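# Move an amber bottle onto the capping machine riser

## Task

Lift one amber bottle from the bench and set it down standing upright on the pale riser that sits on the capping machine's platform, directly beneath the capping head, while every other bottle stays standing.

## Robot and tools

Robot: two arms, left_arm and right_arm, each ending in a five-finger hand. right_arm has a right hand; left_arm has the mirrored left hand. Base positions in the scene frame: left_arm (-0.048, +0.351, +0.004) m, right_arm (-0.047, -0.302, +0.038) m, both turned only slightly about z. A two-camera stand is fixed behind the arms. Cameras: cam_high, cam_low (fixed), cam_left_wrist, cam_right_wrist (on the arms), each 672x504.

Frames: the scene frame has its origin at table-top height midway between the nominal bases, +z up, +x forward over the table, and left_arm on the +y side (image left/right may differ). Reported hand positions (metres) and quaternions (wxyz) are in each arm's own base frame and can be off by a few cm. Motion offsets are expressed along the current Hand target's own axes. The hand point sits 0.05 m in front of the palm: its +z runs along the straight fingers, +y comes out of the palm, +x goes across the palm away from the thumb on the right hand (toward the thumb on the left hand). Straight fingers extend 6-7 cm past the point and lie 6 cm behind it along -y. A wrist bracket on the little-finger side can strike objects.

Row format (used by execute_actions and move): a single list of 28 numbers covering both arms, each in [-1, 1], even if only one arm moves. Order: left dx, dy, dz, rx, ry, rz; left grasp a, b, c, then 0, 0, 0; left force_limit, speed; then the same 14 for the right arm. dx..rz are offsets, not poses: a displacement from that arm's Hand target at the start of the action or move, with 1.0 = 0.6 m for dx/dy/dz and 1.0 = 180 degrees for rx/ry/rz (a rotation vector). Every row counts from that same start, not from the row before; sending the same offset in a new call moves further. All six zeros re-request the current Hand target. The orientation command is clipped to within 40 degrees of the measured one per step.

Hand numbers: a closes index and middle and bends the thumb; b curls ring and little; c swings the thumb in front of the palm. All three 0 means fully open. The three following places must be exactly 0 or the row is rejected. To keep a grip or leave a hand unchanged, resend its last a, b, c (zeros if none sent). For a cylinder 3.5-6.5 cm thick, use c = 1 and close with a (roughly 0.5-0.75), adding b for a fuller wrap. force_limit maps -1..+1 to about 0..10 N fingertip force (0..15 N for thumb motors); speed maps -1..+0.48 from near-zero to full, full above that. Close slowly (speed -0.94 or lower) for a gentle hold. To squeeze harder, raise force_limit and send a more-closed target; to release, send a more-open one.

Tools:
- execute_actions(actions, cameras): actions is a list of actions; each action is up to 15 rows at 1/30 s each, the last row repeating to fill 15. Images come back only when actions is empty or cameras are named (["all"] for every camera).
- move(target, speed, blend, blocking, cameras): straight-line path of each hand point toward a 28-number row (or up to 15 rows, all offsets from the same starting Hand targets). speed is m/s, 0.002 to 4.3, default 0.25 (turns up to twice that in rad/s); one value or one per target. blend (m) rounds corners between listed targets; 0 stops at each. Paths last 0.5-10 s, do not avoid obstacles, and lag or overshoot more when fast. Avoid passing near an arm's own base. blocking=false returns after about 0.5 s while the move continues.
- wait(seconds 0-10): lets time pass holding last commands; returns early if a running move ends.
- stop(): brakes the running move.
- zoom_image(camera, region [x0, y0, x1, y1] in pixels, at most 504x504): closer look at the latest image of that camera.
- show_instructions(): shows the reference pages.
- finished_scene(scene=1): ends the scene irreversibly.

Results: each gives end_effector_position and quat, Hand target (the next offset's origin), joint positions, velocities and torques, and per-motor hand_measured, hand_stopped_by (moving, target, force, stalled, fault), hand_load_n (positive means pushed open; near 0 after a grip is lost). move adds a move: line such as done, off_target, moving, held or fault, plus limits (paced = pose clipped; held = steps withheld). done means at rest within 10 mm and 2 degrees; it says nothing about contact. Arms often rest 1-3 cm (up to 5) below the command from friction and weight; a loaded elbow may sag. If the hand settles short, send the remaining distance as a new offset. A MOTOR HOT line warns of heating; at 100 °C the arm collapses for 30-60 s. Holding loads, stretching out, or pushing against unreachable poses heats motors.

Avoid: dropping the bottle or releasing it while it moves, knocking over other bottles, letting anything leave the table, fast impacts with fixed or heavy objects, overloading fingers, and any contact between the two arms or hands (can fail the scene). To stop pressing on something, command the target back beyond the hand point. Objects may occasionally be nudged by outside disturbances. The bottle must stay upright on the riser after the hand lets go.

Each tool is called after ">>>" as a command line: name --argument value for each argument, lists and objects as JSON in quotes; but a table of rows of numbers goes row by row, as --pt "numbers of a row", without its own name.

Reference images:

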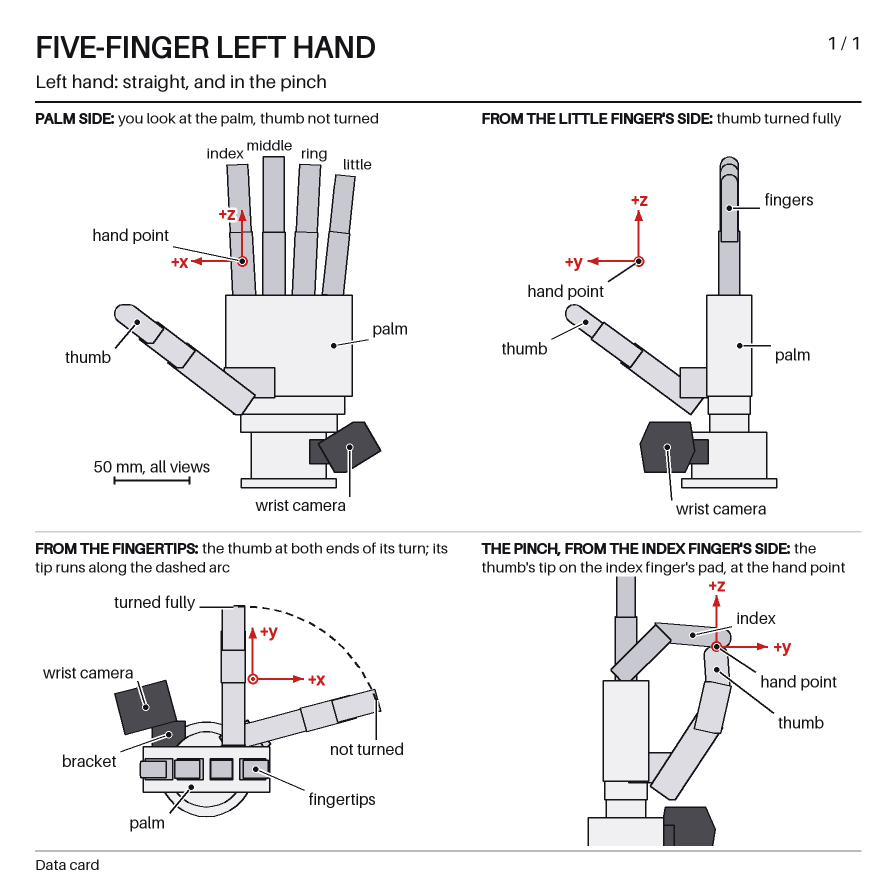

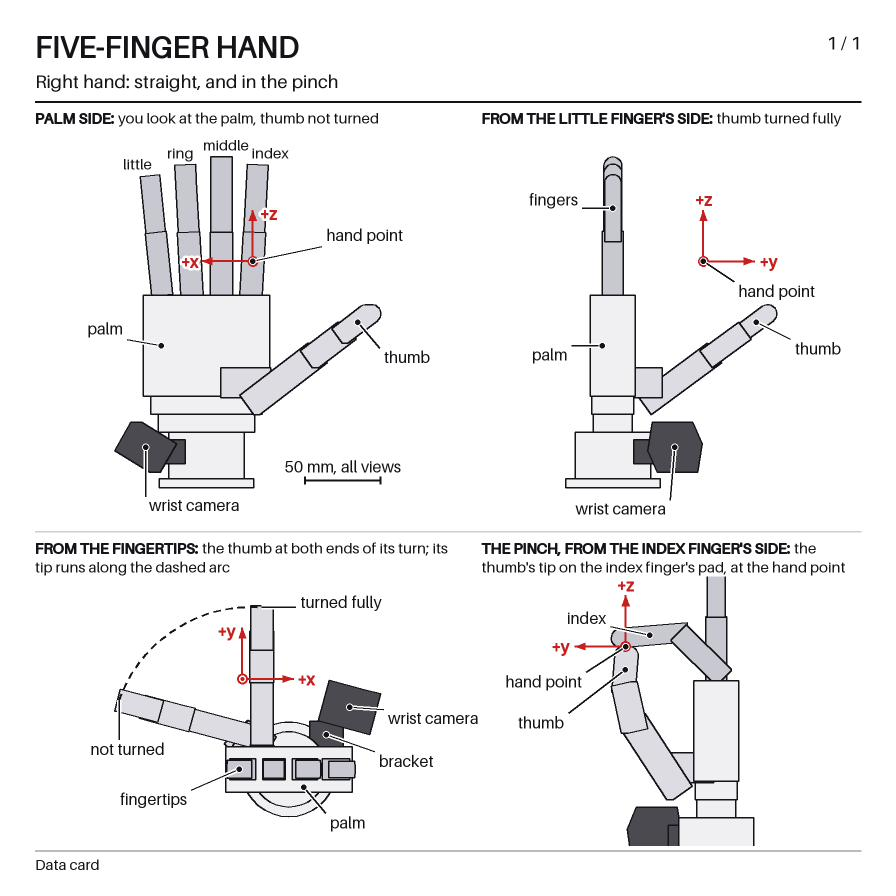

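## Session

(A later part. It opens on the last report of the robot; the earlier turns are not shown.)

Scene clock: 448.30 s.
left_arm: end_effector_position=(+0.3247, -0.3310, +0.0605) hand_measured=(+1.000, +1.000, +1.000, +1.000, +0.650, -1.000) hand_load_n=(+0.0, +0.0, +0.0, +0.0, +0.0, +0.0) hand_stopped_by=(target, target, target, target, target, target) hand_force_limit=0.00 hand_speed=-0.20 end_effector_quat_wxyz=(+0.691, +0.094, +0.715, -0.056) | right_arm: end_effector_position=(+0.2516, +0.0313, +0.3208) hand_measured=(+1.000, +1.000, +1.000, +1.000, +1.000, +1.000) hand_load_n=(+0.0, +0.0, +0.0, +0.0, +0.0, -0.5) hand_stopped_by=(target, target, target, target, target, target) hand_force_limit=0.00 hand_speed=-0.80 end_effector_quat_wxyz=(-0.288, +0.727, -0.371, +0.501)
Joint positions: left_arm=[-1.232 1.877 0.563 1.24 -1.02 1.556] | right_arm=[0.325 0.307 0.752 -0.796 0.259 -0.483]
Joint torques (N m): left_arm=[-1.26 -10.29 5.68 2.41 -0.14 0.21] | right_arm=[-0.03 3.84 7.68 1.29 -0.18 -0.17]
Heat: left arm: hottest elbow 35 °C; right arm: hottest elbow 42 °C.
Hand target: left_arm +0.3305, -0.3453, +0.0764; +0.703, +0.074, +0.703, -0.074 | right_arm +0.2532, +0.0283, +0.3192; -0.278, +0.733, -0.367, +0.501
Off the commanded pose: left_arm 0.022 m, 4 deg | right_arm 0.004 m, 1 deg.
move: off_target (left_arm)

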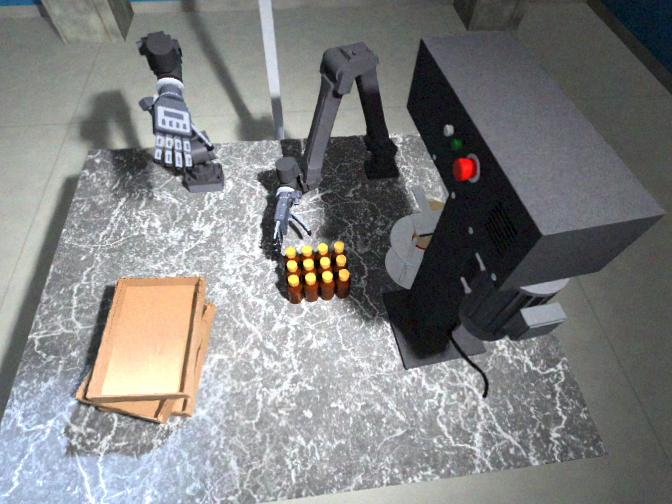

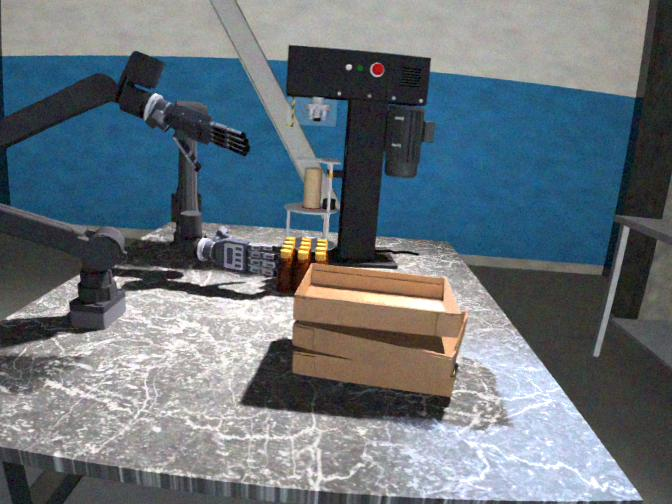

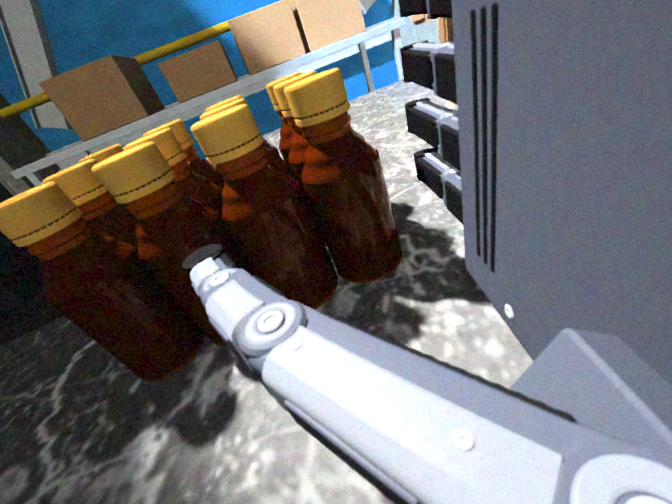

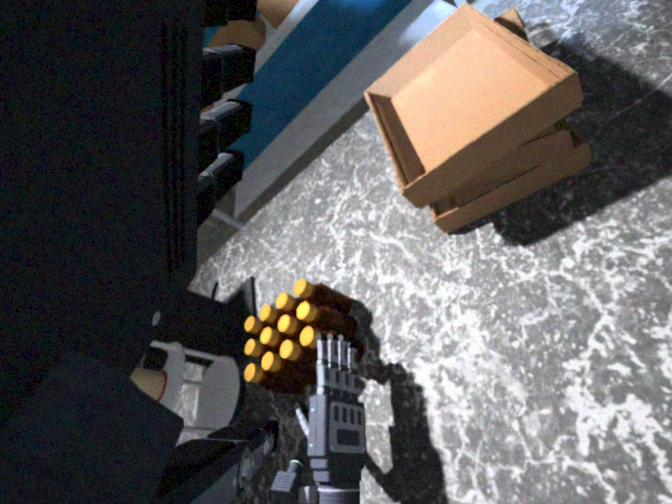

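>>> zoom_image --camera "cam_low" --region '[240, 220, 340, 310]'

>>> zoom_image --camera "cam_high" --region '[260, 190, 340, 290]'

>>> zoom_image --camera "cam_right_wrist" --region '[220, 260, 420, 504]'

>>> zoom_image --camera "cam_left_wrist" --region '[170, 40, 500, 320]'

Scaled by 5.040.

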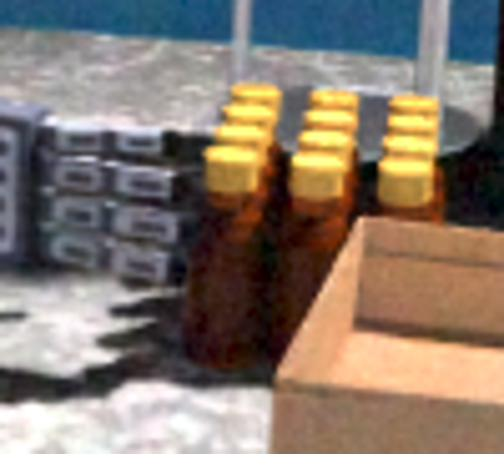

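Scaled by 5.040.

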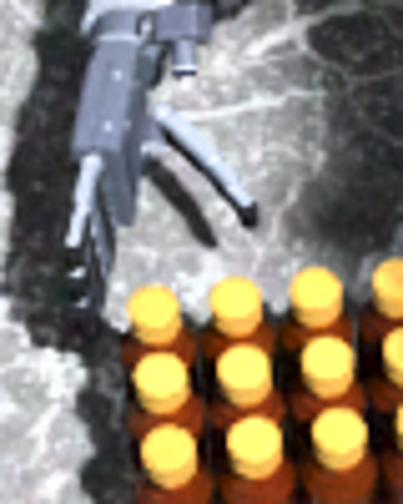

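Scaled by 2.066.

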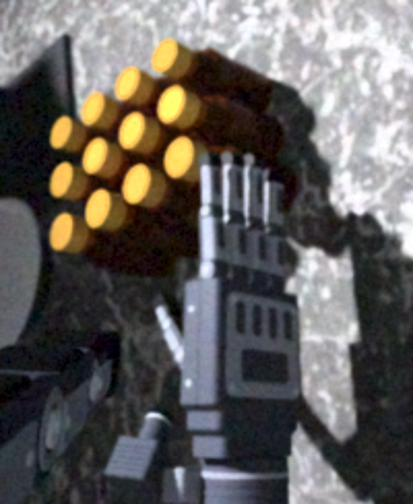

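Scaled by 1.527.

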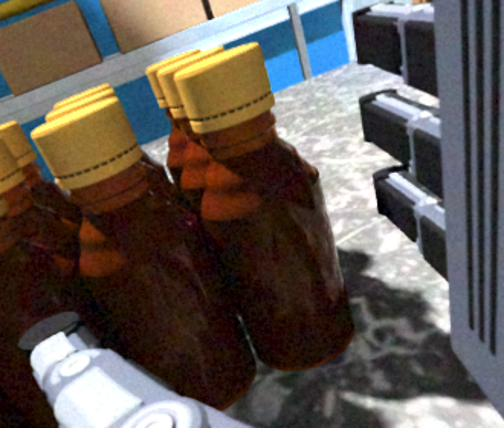

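>>> move --target '[0,-0.03,0.05,0,0,0,0,0,1,0,0,0,0,-0.2,0,0,0,0,0,0,0,0,0,0,0,0,0,-0.8]' --cameras '["all"]' --speed 0.1

>>> zoom_image --camera "cam_high" --region '[260, 190, 340, 290]'

>>> zoom_image --camera "cam_low" --region '[240, 220, 340, 310]'

>>> zoom_image --camera "cam_left_wrist" --region '[170, 40, 500, 320]'

Scene clock: 490.10 s.
left_arm: end_effector_position=(+0.3503, -0.3575, +0.0675) hand_measured=(+1.000, +1.000, +1.000, +1.000, +0.650, -1.000) hand_load_n=(+0.0, -0.5, +0.0, +0.0, +0.0, +0.5) hand_stopped_by=(target, target, target, target, target, target) hand_force_limit=0.00 hand_speed=-0.20 end_effector_quat_wxyz=(+0.697, +0.080, +0.709, -0.071) | right_arm: end_effector_position=(+0.2516, +0.0313, +0.3208) hand_measured=(+1.000, +1.000, +1.000, +1.000, +1.000, +1.000) hand_load_n=(+0.0, +0.0, -0.5, -0.5, +0.0, +0.0) hand_stopped_by=(target, target, target, target, target, target) hand_force_limit=0.00 hand_speed=-0.80 end_effector_quat_wxyz=(-0.288, +0.727, -0.371, +0.501)
Joint positions: left_arm=[-1.194 1.903 0.652 1.22 -0.98 1.556] | right_arm=[0.325 0.307 0.752 -0.796 0.259 -0.483]
Joint torques (N m): left_arm=[-1.32 -10.34 6.09 1.11 -0.12 0.21] | right_arm=[-0.03 3.84 7.61 1.37 -0.17 -0.14]
Heat: left arm: hottest elbow 35 °C; right arm: hottest elbow 42 °C.
Hand target: left_arm +0.3561, -0.3691, +0.0764; +0.703, +0.074, +0.703, -0.074 | right_arm +0.2532, +0.0283, +0.3192; -0.278, +0.733, -0.367, +0.501
Off the commanded pose: left_arm 0.016 m, 1 deg | right_arm 0.004 m, 1 deg.
move: off_target (left_arm)

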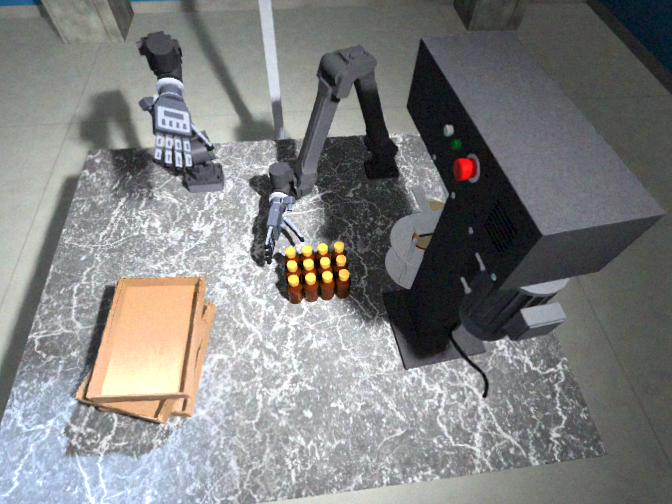

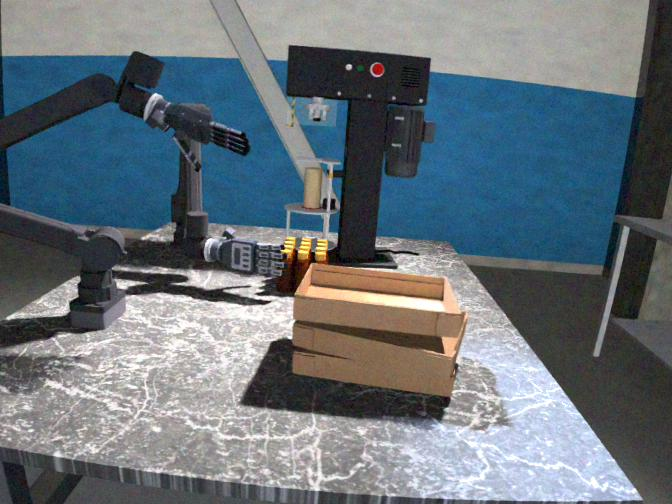

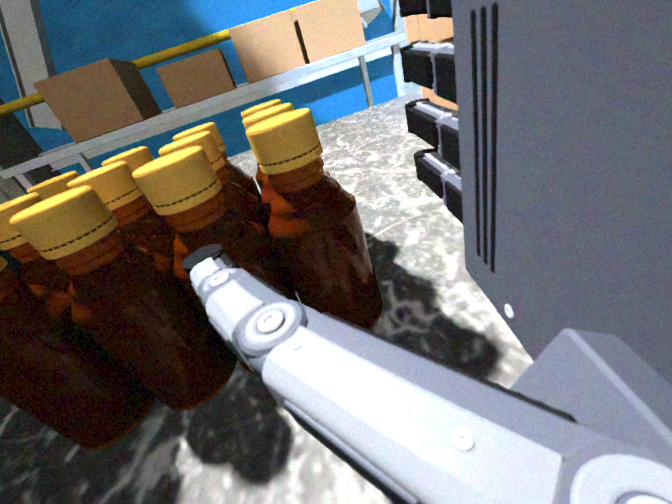

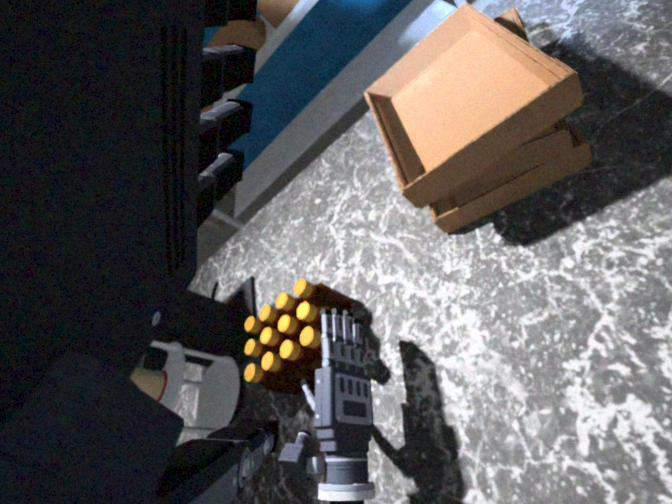

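Scaled by 5.040.

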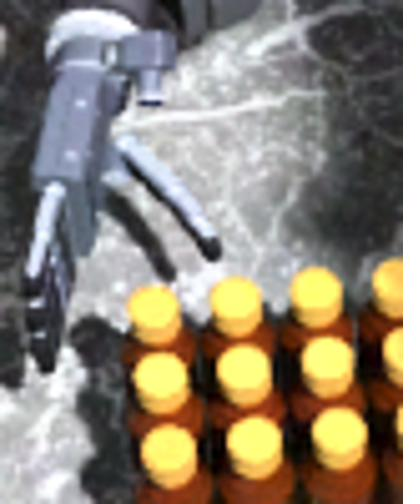

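Scaled by 5.040.

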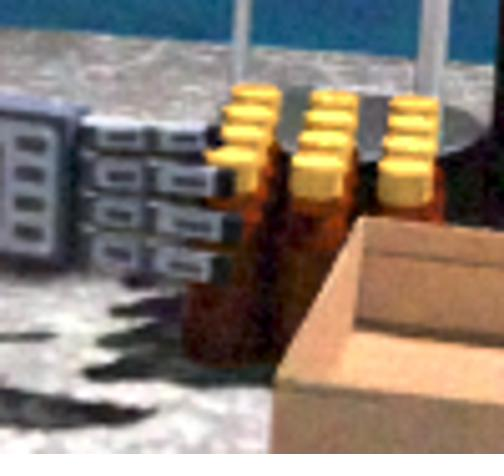

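Scaled by 1.527.

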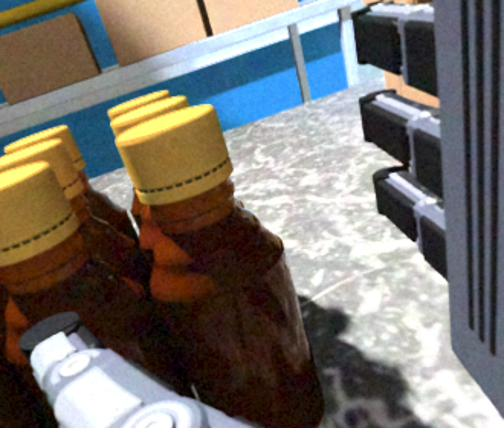

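>>> move --target '[0.027,0,0.05,0,0,0,0,0,1,0,0,0,0,-0.2,0,0,0,0,0,0,0,0,0,0,0,0,0,-0.8]' --cameras '["all"]' --speed 0.08

>>> zoom_image --camera "cam_high" --region '[260, 190, 340, 290]'

>>> zoom_image --camera "cam_low" --region '[240, 220, 340, 310]'

>>> zoom_image --camera "cam_left_wrist" --region '[100, 40, 480, 360]'

Scene clock: 509.07 s.
left_arm: end_effector_position=(+0.3762, -0.3644, +0.0469) hand_measured=(+1.000, +1.000, +1.000, +1.000, +0.650, -1.000) hand_load_n=(+0.0, +0.0, +0.0, +0.0, +0.0, +0.0) hand_stopped_by=(target, target, target, target, target, target) hand_force_limit=0.00 hand_speed=-0.20 end_effector_quat_wxyz=(+0.693, +0.088, +0.713, -0.066) | right_arm: end_effector_position=(+0.2516, +0.0313, +0.3208) hand_measured=(+1.000, +1.000, +1.000, +1.000, +1.000, +1.000) hand_load_n=(+0.0, +0.0, +0.0, +0.0, +0.0, +0.0) hand_stopped_by=(target, target, target, target, target, target) hand_force_limit=0.00 hand_speed=-0.80 end_effector_quat_wxyz=(-0.288, +0.727, -0.371, +0.501)
Joint positions: left_arm=[-1.142 1.977 0.704 1.22 -0.923 1.556] | right_arm=[0.325 0.307 0.752 -0.796 0.259 -0.483]
Joint torques (N m): left_arm=[-1.26 -11.22 6.16 1.78 -0.13 0.21] | right_arm=[-0.09 3.6 7.61 1.36 -0.18 -0.15]
Heat: left arm: hottest elbow 35 °C; right arm: hottest elbow 42 °C.
Hand target: left_arm +0.3855, -0.3753, +0.0602; +0.703, +0.074, +0.703, -0.074 | right_arm +0.2532, +0.0283, +0.3192; -0.278, +0.733, -0.367, +0.501
Off the commanded pose: left_arm 0.020 m, 2 deg | right_arm 0.004 m, 1 deg.
move: off_target (left_arm)

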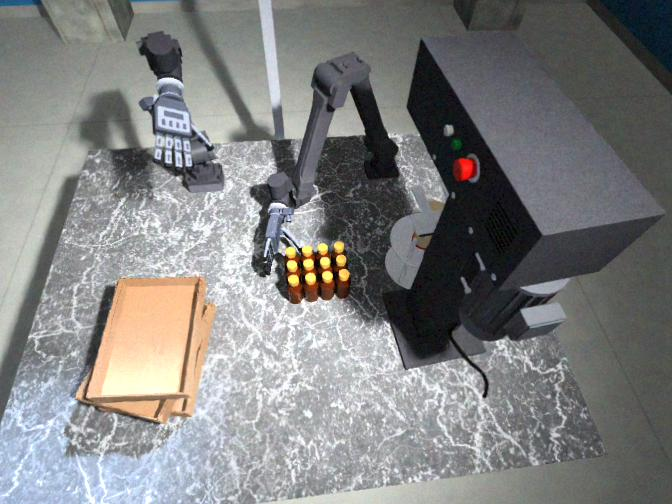

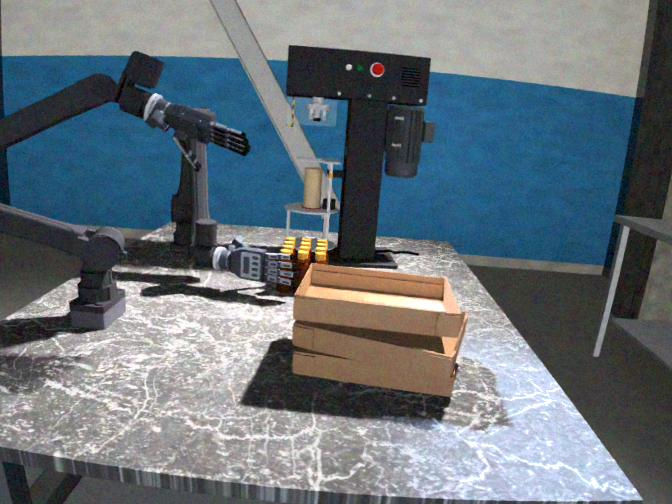

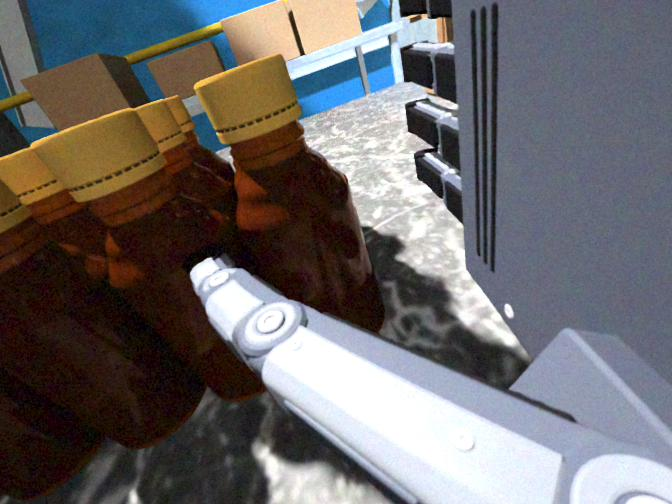

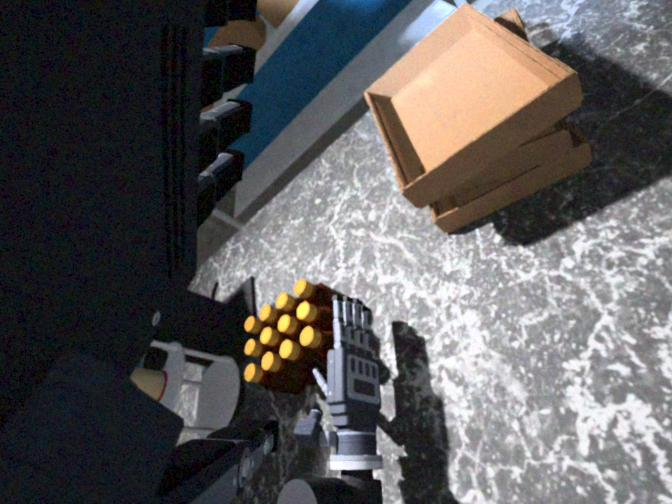

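Scaled by 5.040.

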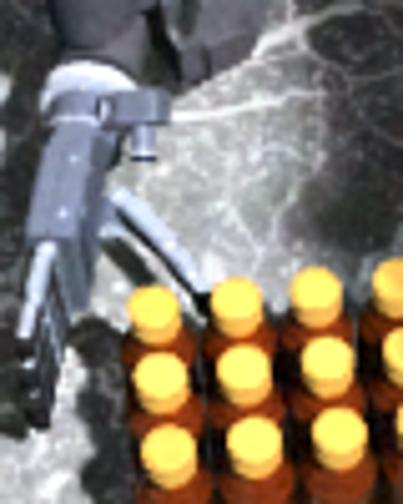

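Scaled by 5.040.

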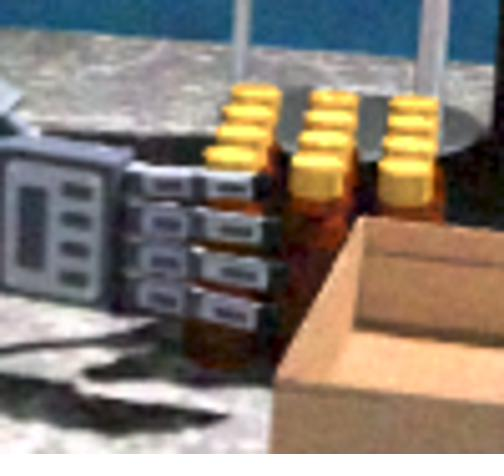

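Scaled by 1.326.

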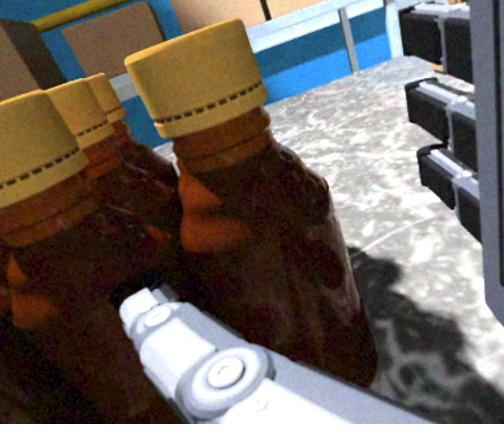

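>>> move --pt "0 0 0 0 0 0 0.2 0 1 0 0 0 0 -0.6 0 0 0 0 0 0 0 0 0 0 0 0 0 -0.8" --pt "-0.014 0 0.016 0 0 0 0.2 0 1 0 0 0 0 -0.6 0 0 0 0 0 0 0 0 0 0 0 0 0 -0.8" --cameras '["all"]' --speed 0.06

>>> zoom_image --camera "cam_high" --region '[260, 190, 340, 290]'

>>> zoom_image --camera "cam_low" --region '[240, 220, 340, 310]'

>>> zoom_image --camera "cam_left_wrist" --region '[100, 40, 480, 360]'

Scene clock: 527.20 s.
left_arm: end_effector_position=(+0.3833, -0.3662, +0.0477) hand_measured=(+1.000, +0.970, +0.750, +0.600, +0.500, -1.000) hand_load_n=(+0.0, +0.0, +0.0, +0.0, +0.5, +0.5) hand_stopped_by=(target, target, target, target, target, target) hand_force_limit=0.00 hand_speed=-0.60 end_effector_quat_wxyz=(+0.692, +0.089, +0.714, -0.066) | right_arm: end_effector_position=(+0.2516, +0.0313, +0.3208) hand_measured=(+1.000, +1.000, +1.000, +1.000, +1.000, +1.000) hand_load_n=(+0.0, +0.0, +0.0, +0.0, +0.0, +0.0) hand_stopped_by=(target, target, target, target, target, target) hand_force_limit=0.00 hand_speed=-0.80 end_effector_quat_wxyz=(-0.288, +0.727, -0.371, +0.501)
Joint positions: left_arm=[-1.128 1.977 0.717 1.204 -0.908 1.556] | right_arm=[0.325 0.307 0.752 -0.796 0.259 -0.483]
Joint torques (N m): left_arm=[-1.26 -12.63 6.37 1.16 -0.1 0.22] | right_arm=[-0.15 3.43 7.56 1.26 -0.16 -0.16]
Heat: left arm: hottest elbow 35 °C; right arm: hottest elbow 42 °C.
Hand target: left_arm +0.3949, -0.3773, +0.0686; +0.703, +0.074, +0.703, -0.074 | right_arm +0.2532, +0.0283, +0.3192; -0.278, +0.733, -0.367, +0.501
Off the commanded pose: left_arm 0.026 m, 3 deg | right_arm 0.004 m, 1 deg.
move: off_target (left_arm)

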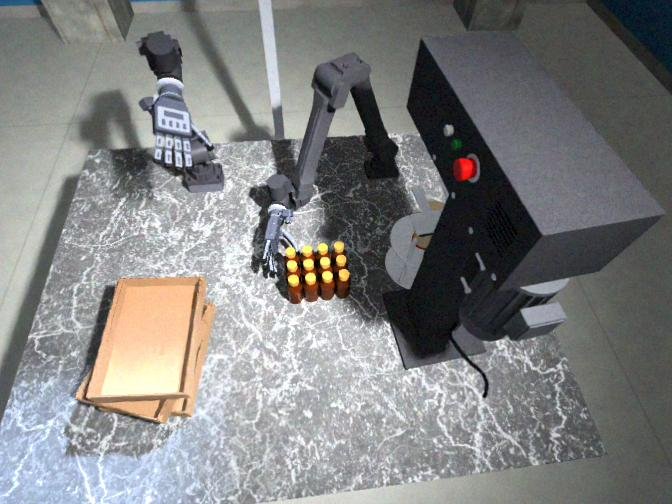

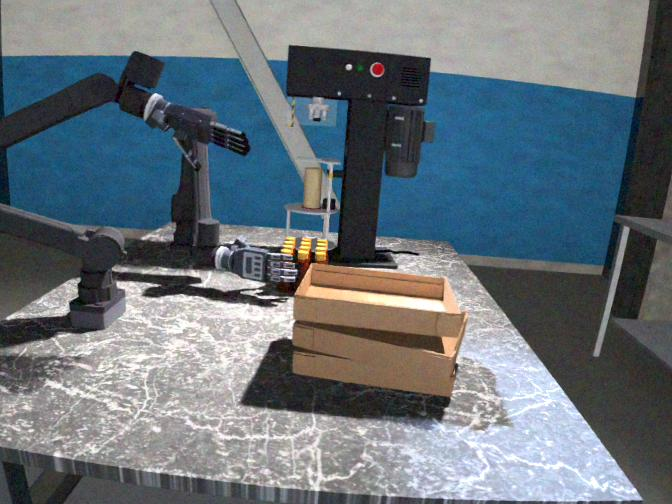

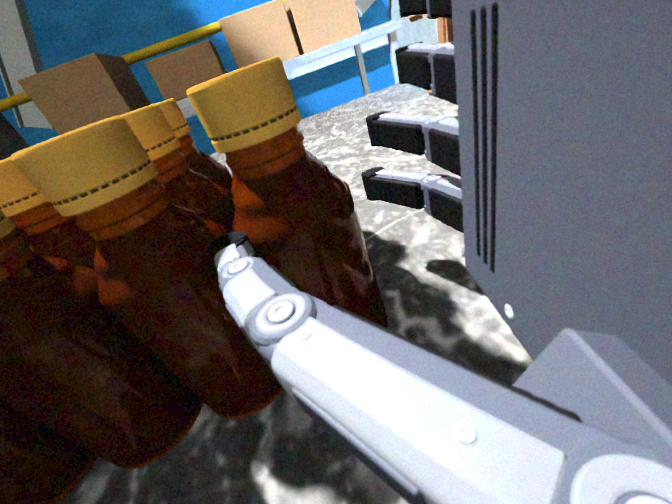

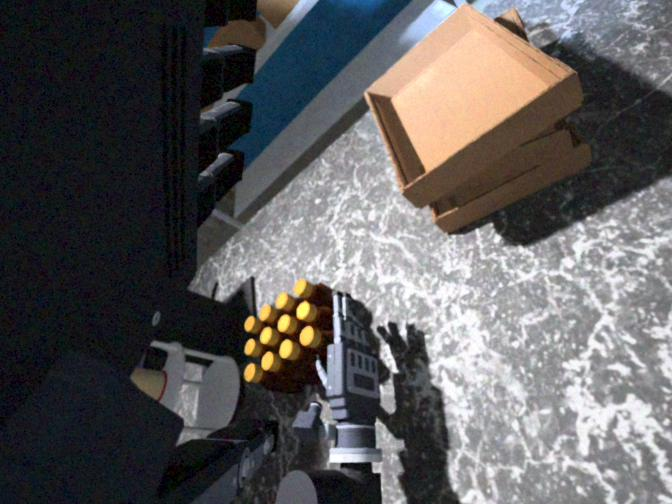

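Scaled by 5.040.

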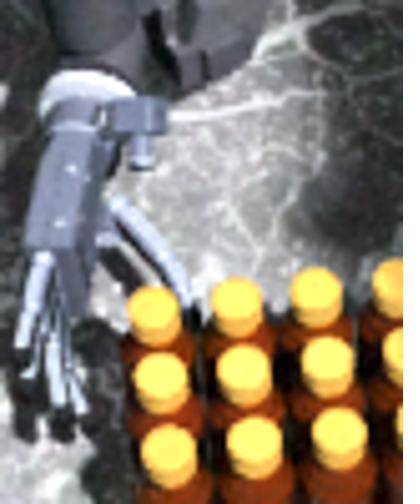

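Scaled by 5.040.

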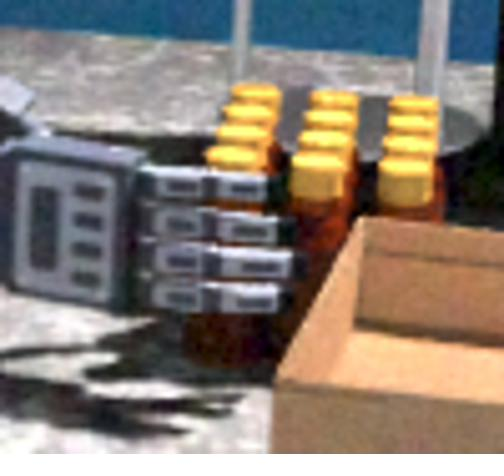

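Scaled by 1.326.

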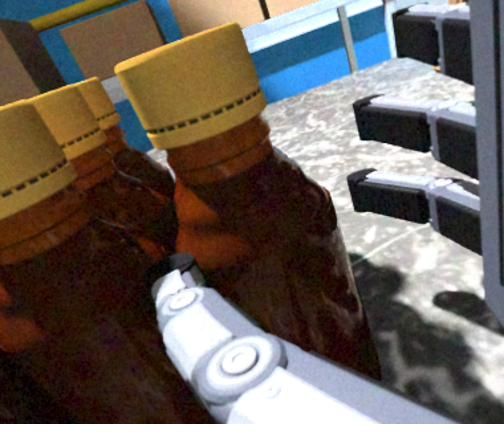

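>>> move --target '[0,0,0,0,0,0,0.36,0,1,0,0,0,-0.4,-0.85,0,0,0,0,0,0,0,0,0,0,0,0,0,-0.8]' --cameras '["all"]' --speed 0.06

>>> zoom_image --camera "cam_high" --region '[260, 190, 340, 290]'

>>> zoom_image --camera "cam_left_wrist" --region '[100, 40, 480, 360]'

Scene clock: 540.67 s.
left_arm: end_effector_position=(+0.3832, -0.3646, +0.0478) hand_measured=(+1.000, +0.946, +0.430, +0.282, +0.382, -1.000) hand_load_n=(+0.0, +0.0, +0.0, +4.0, +4.0, +0.0) hand_stopped_by=(target, target, target, force, target, target) hand_force_limit=-0.40 hand_speed=-0.85 end_effector_quat_wxyz=(+0.692, +0.087, +0.714, -0.063) | right_arm: end_effector_position=(+0.2516, +0.0313, +0.3208) hand_measured=(+1.000, +1.000, +1.000, +1.000, +1.000, +1.000) hand_load_n=(+0.0, +0.0, +0.0, +0.0, +0.0, +0.0) hand_stopped_by=(target, target, target, target, target, target) hand_force_limit=0.00 hand_speed=-0.80 end_effector_quat_wxyz=(-0.288, +0.727, -0.371, +0.501)
Joint positions: left_arm=[-1.128 1.977 0.717 1.204 -0.915 1.556] | right_arm=[0.325 0.307 0.752 -0.796 0.259 -0.483]
Joint torques (N m): left_arm=[-1.2 -12.69 6.37 1.13 -0.1 0.22] | right_arm=[-0.26 3.49 7.58 1.32 -0.18 -0.16]
Heat: left arm: hottest waist 34 °C; right arm: hottest elbow 42 °C.
Hand target: left_arm +0.3949, -0.3773, +0.0686; +0.703, +0.074, +0.703, -0.074 | right_arm +0.2532, +0.0283, +0.3192; -0.278, +0.733, -0.367, +0.501
Off the commanded pose: left_arm 0.027 m, 3 deg | right_arm 0.004 m, 1 deg.
move: off_target (left_arm)

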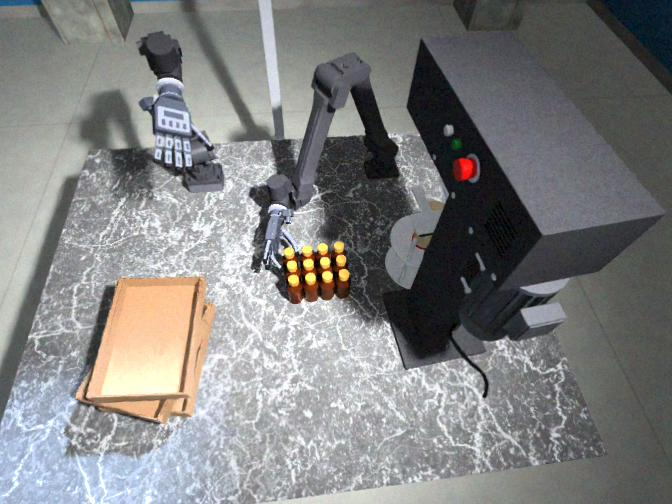

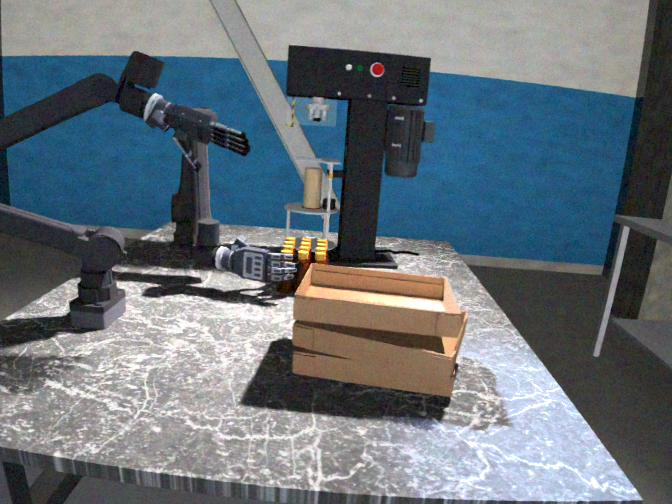

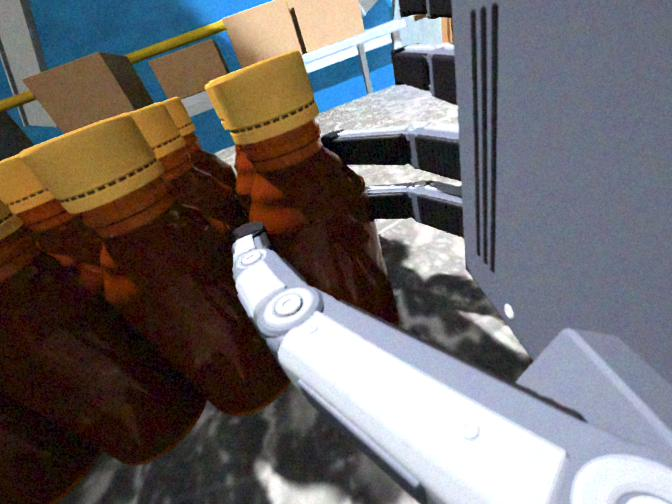

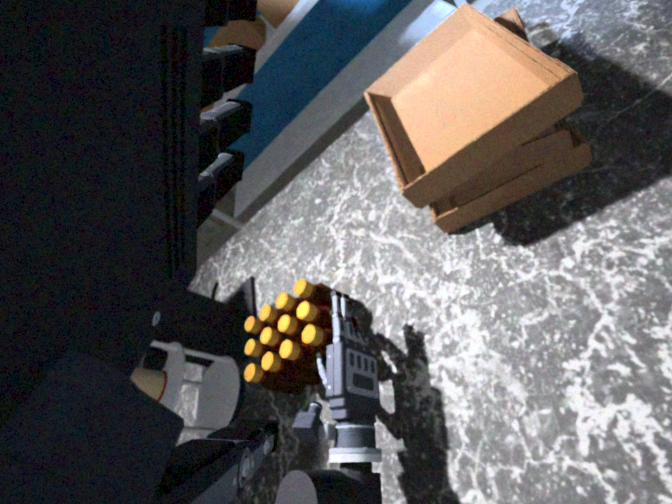

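Scaled by 5.040.

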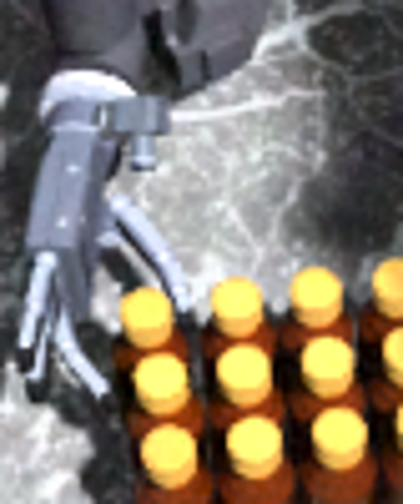

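Scaled by 1.326.

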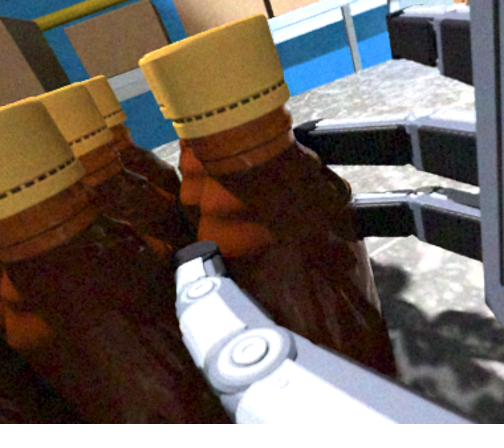

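>>> move --target '[0,0,0,0,0,0,0.6,0,1,0,0,0,-0.1,-0.88,0,0,0,0,0,0,0,0,0,0,0,0,0,-0.8]' --cameras '["cam_high", "cam_low", "cam_left_wrist"]' --speed 0.06

>>> zoom_image --camera "cam_high" --region '[260, 190, 340, 290]'

>>> zoom_image --camera "cam_left_wrist" --region '[100, 40, 480, 360]'

Scene clock: 546.30 s.
left_arm: end_effector_position=(+0.3833, -0.3668, +0.0477) hand_measured=(+1.000, +0.910, +0.254, +0.274, +0.380, -1.000) hand_load_n=(+0.5, +0.0, +6.0, +3.5, +9.5, -0.5) hand_stopped_by=(target, target, force, force, force, target) hand_force_limit=-0.10 hand_speed=-0.88 end_effector_quat_wxyz=(+0.691, +0.090, +0.714, -0.067) | right_arm: end_effector_position=(+0.2516, +0.0313, +0.3208) hand_measured=(+1.000, +1.000, +1.000, +1.000, +1.000, +1.000) hand_load_n=(+0.0, -0.5, +0.0, +0.0, +0.0, +0.0) hand_stopped_by=(target, target, target, target, target, target) hand_force_limit=0.00 hand_speed=-0.80 end_effector_quat_wxyz=(-0.288, +0.727, -0.371, +0.501)
Joint positions: left_arm=[-1.128 1.977 0.717 1.204 -0.905 1.556] | right_arm=[0.325 0.307 0.752 -0.796 0.259 -0.483]
Joint torques (N m): left_arm=[-1.2 -12.63 6.37 1.14 -0.14 0.23] | right_arm=[-0.03 3.37 7.6 1.35 -0.16 -0.16]
Heat: left arm: hottest waist 34 °C; right arm: hottest elbow 42 °C.
Hand target: left_arm +0.3949, -0.3773, +0.0686; +0.703, +0.074, +0.703, -0.074 | right_arm +0.2532, +0.0283, +0.3192; -0.278, +0.733, -0.367, +0.501
Off the commanded pose: left_arm 0.026 m, 3 deg | right_arm 0.004 m, 1 deg.
move: off_target (left_arm)
Images, in order (width x height): cam_high 672x504, cam_low 672x504, cam_left_wrist 672x504.

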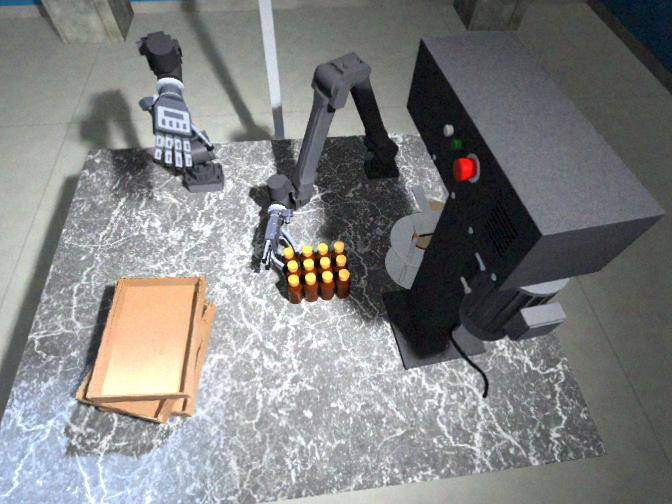

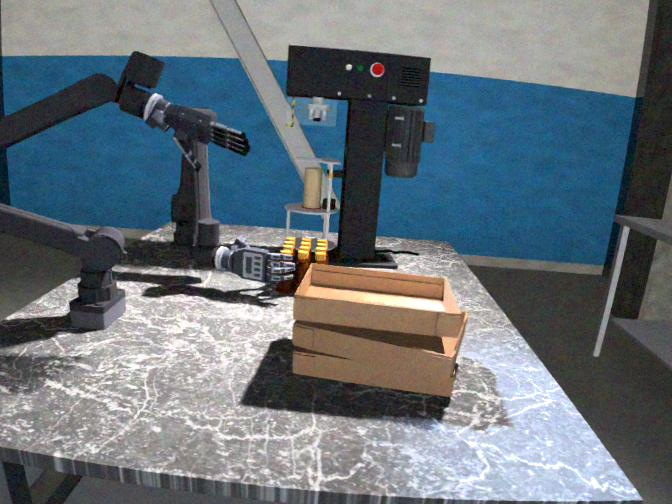

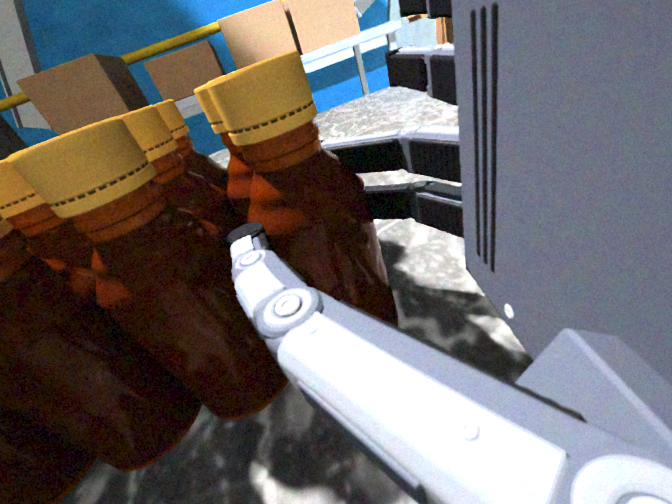

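Scaled by 5.040.

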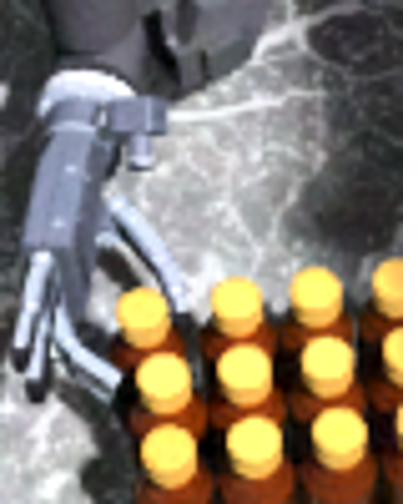

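Scaled by 1.326.

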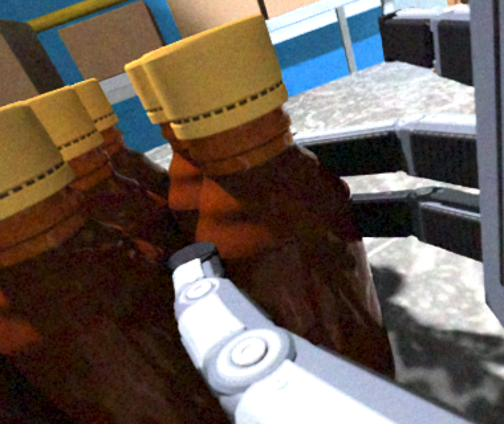

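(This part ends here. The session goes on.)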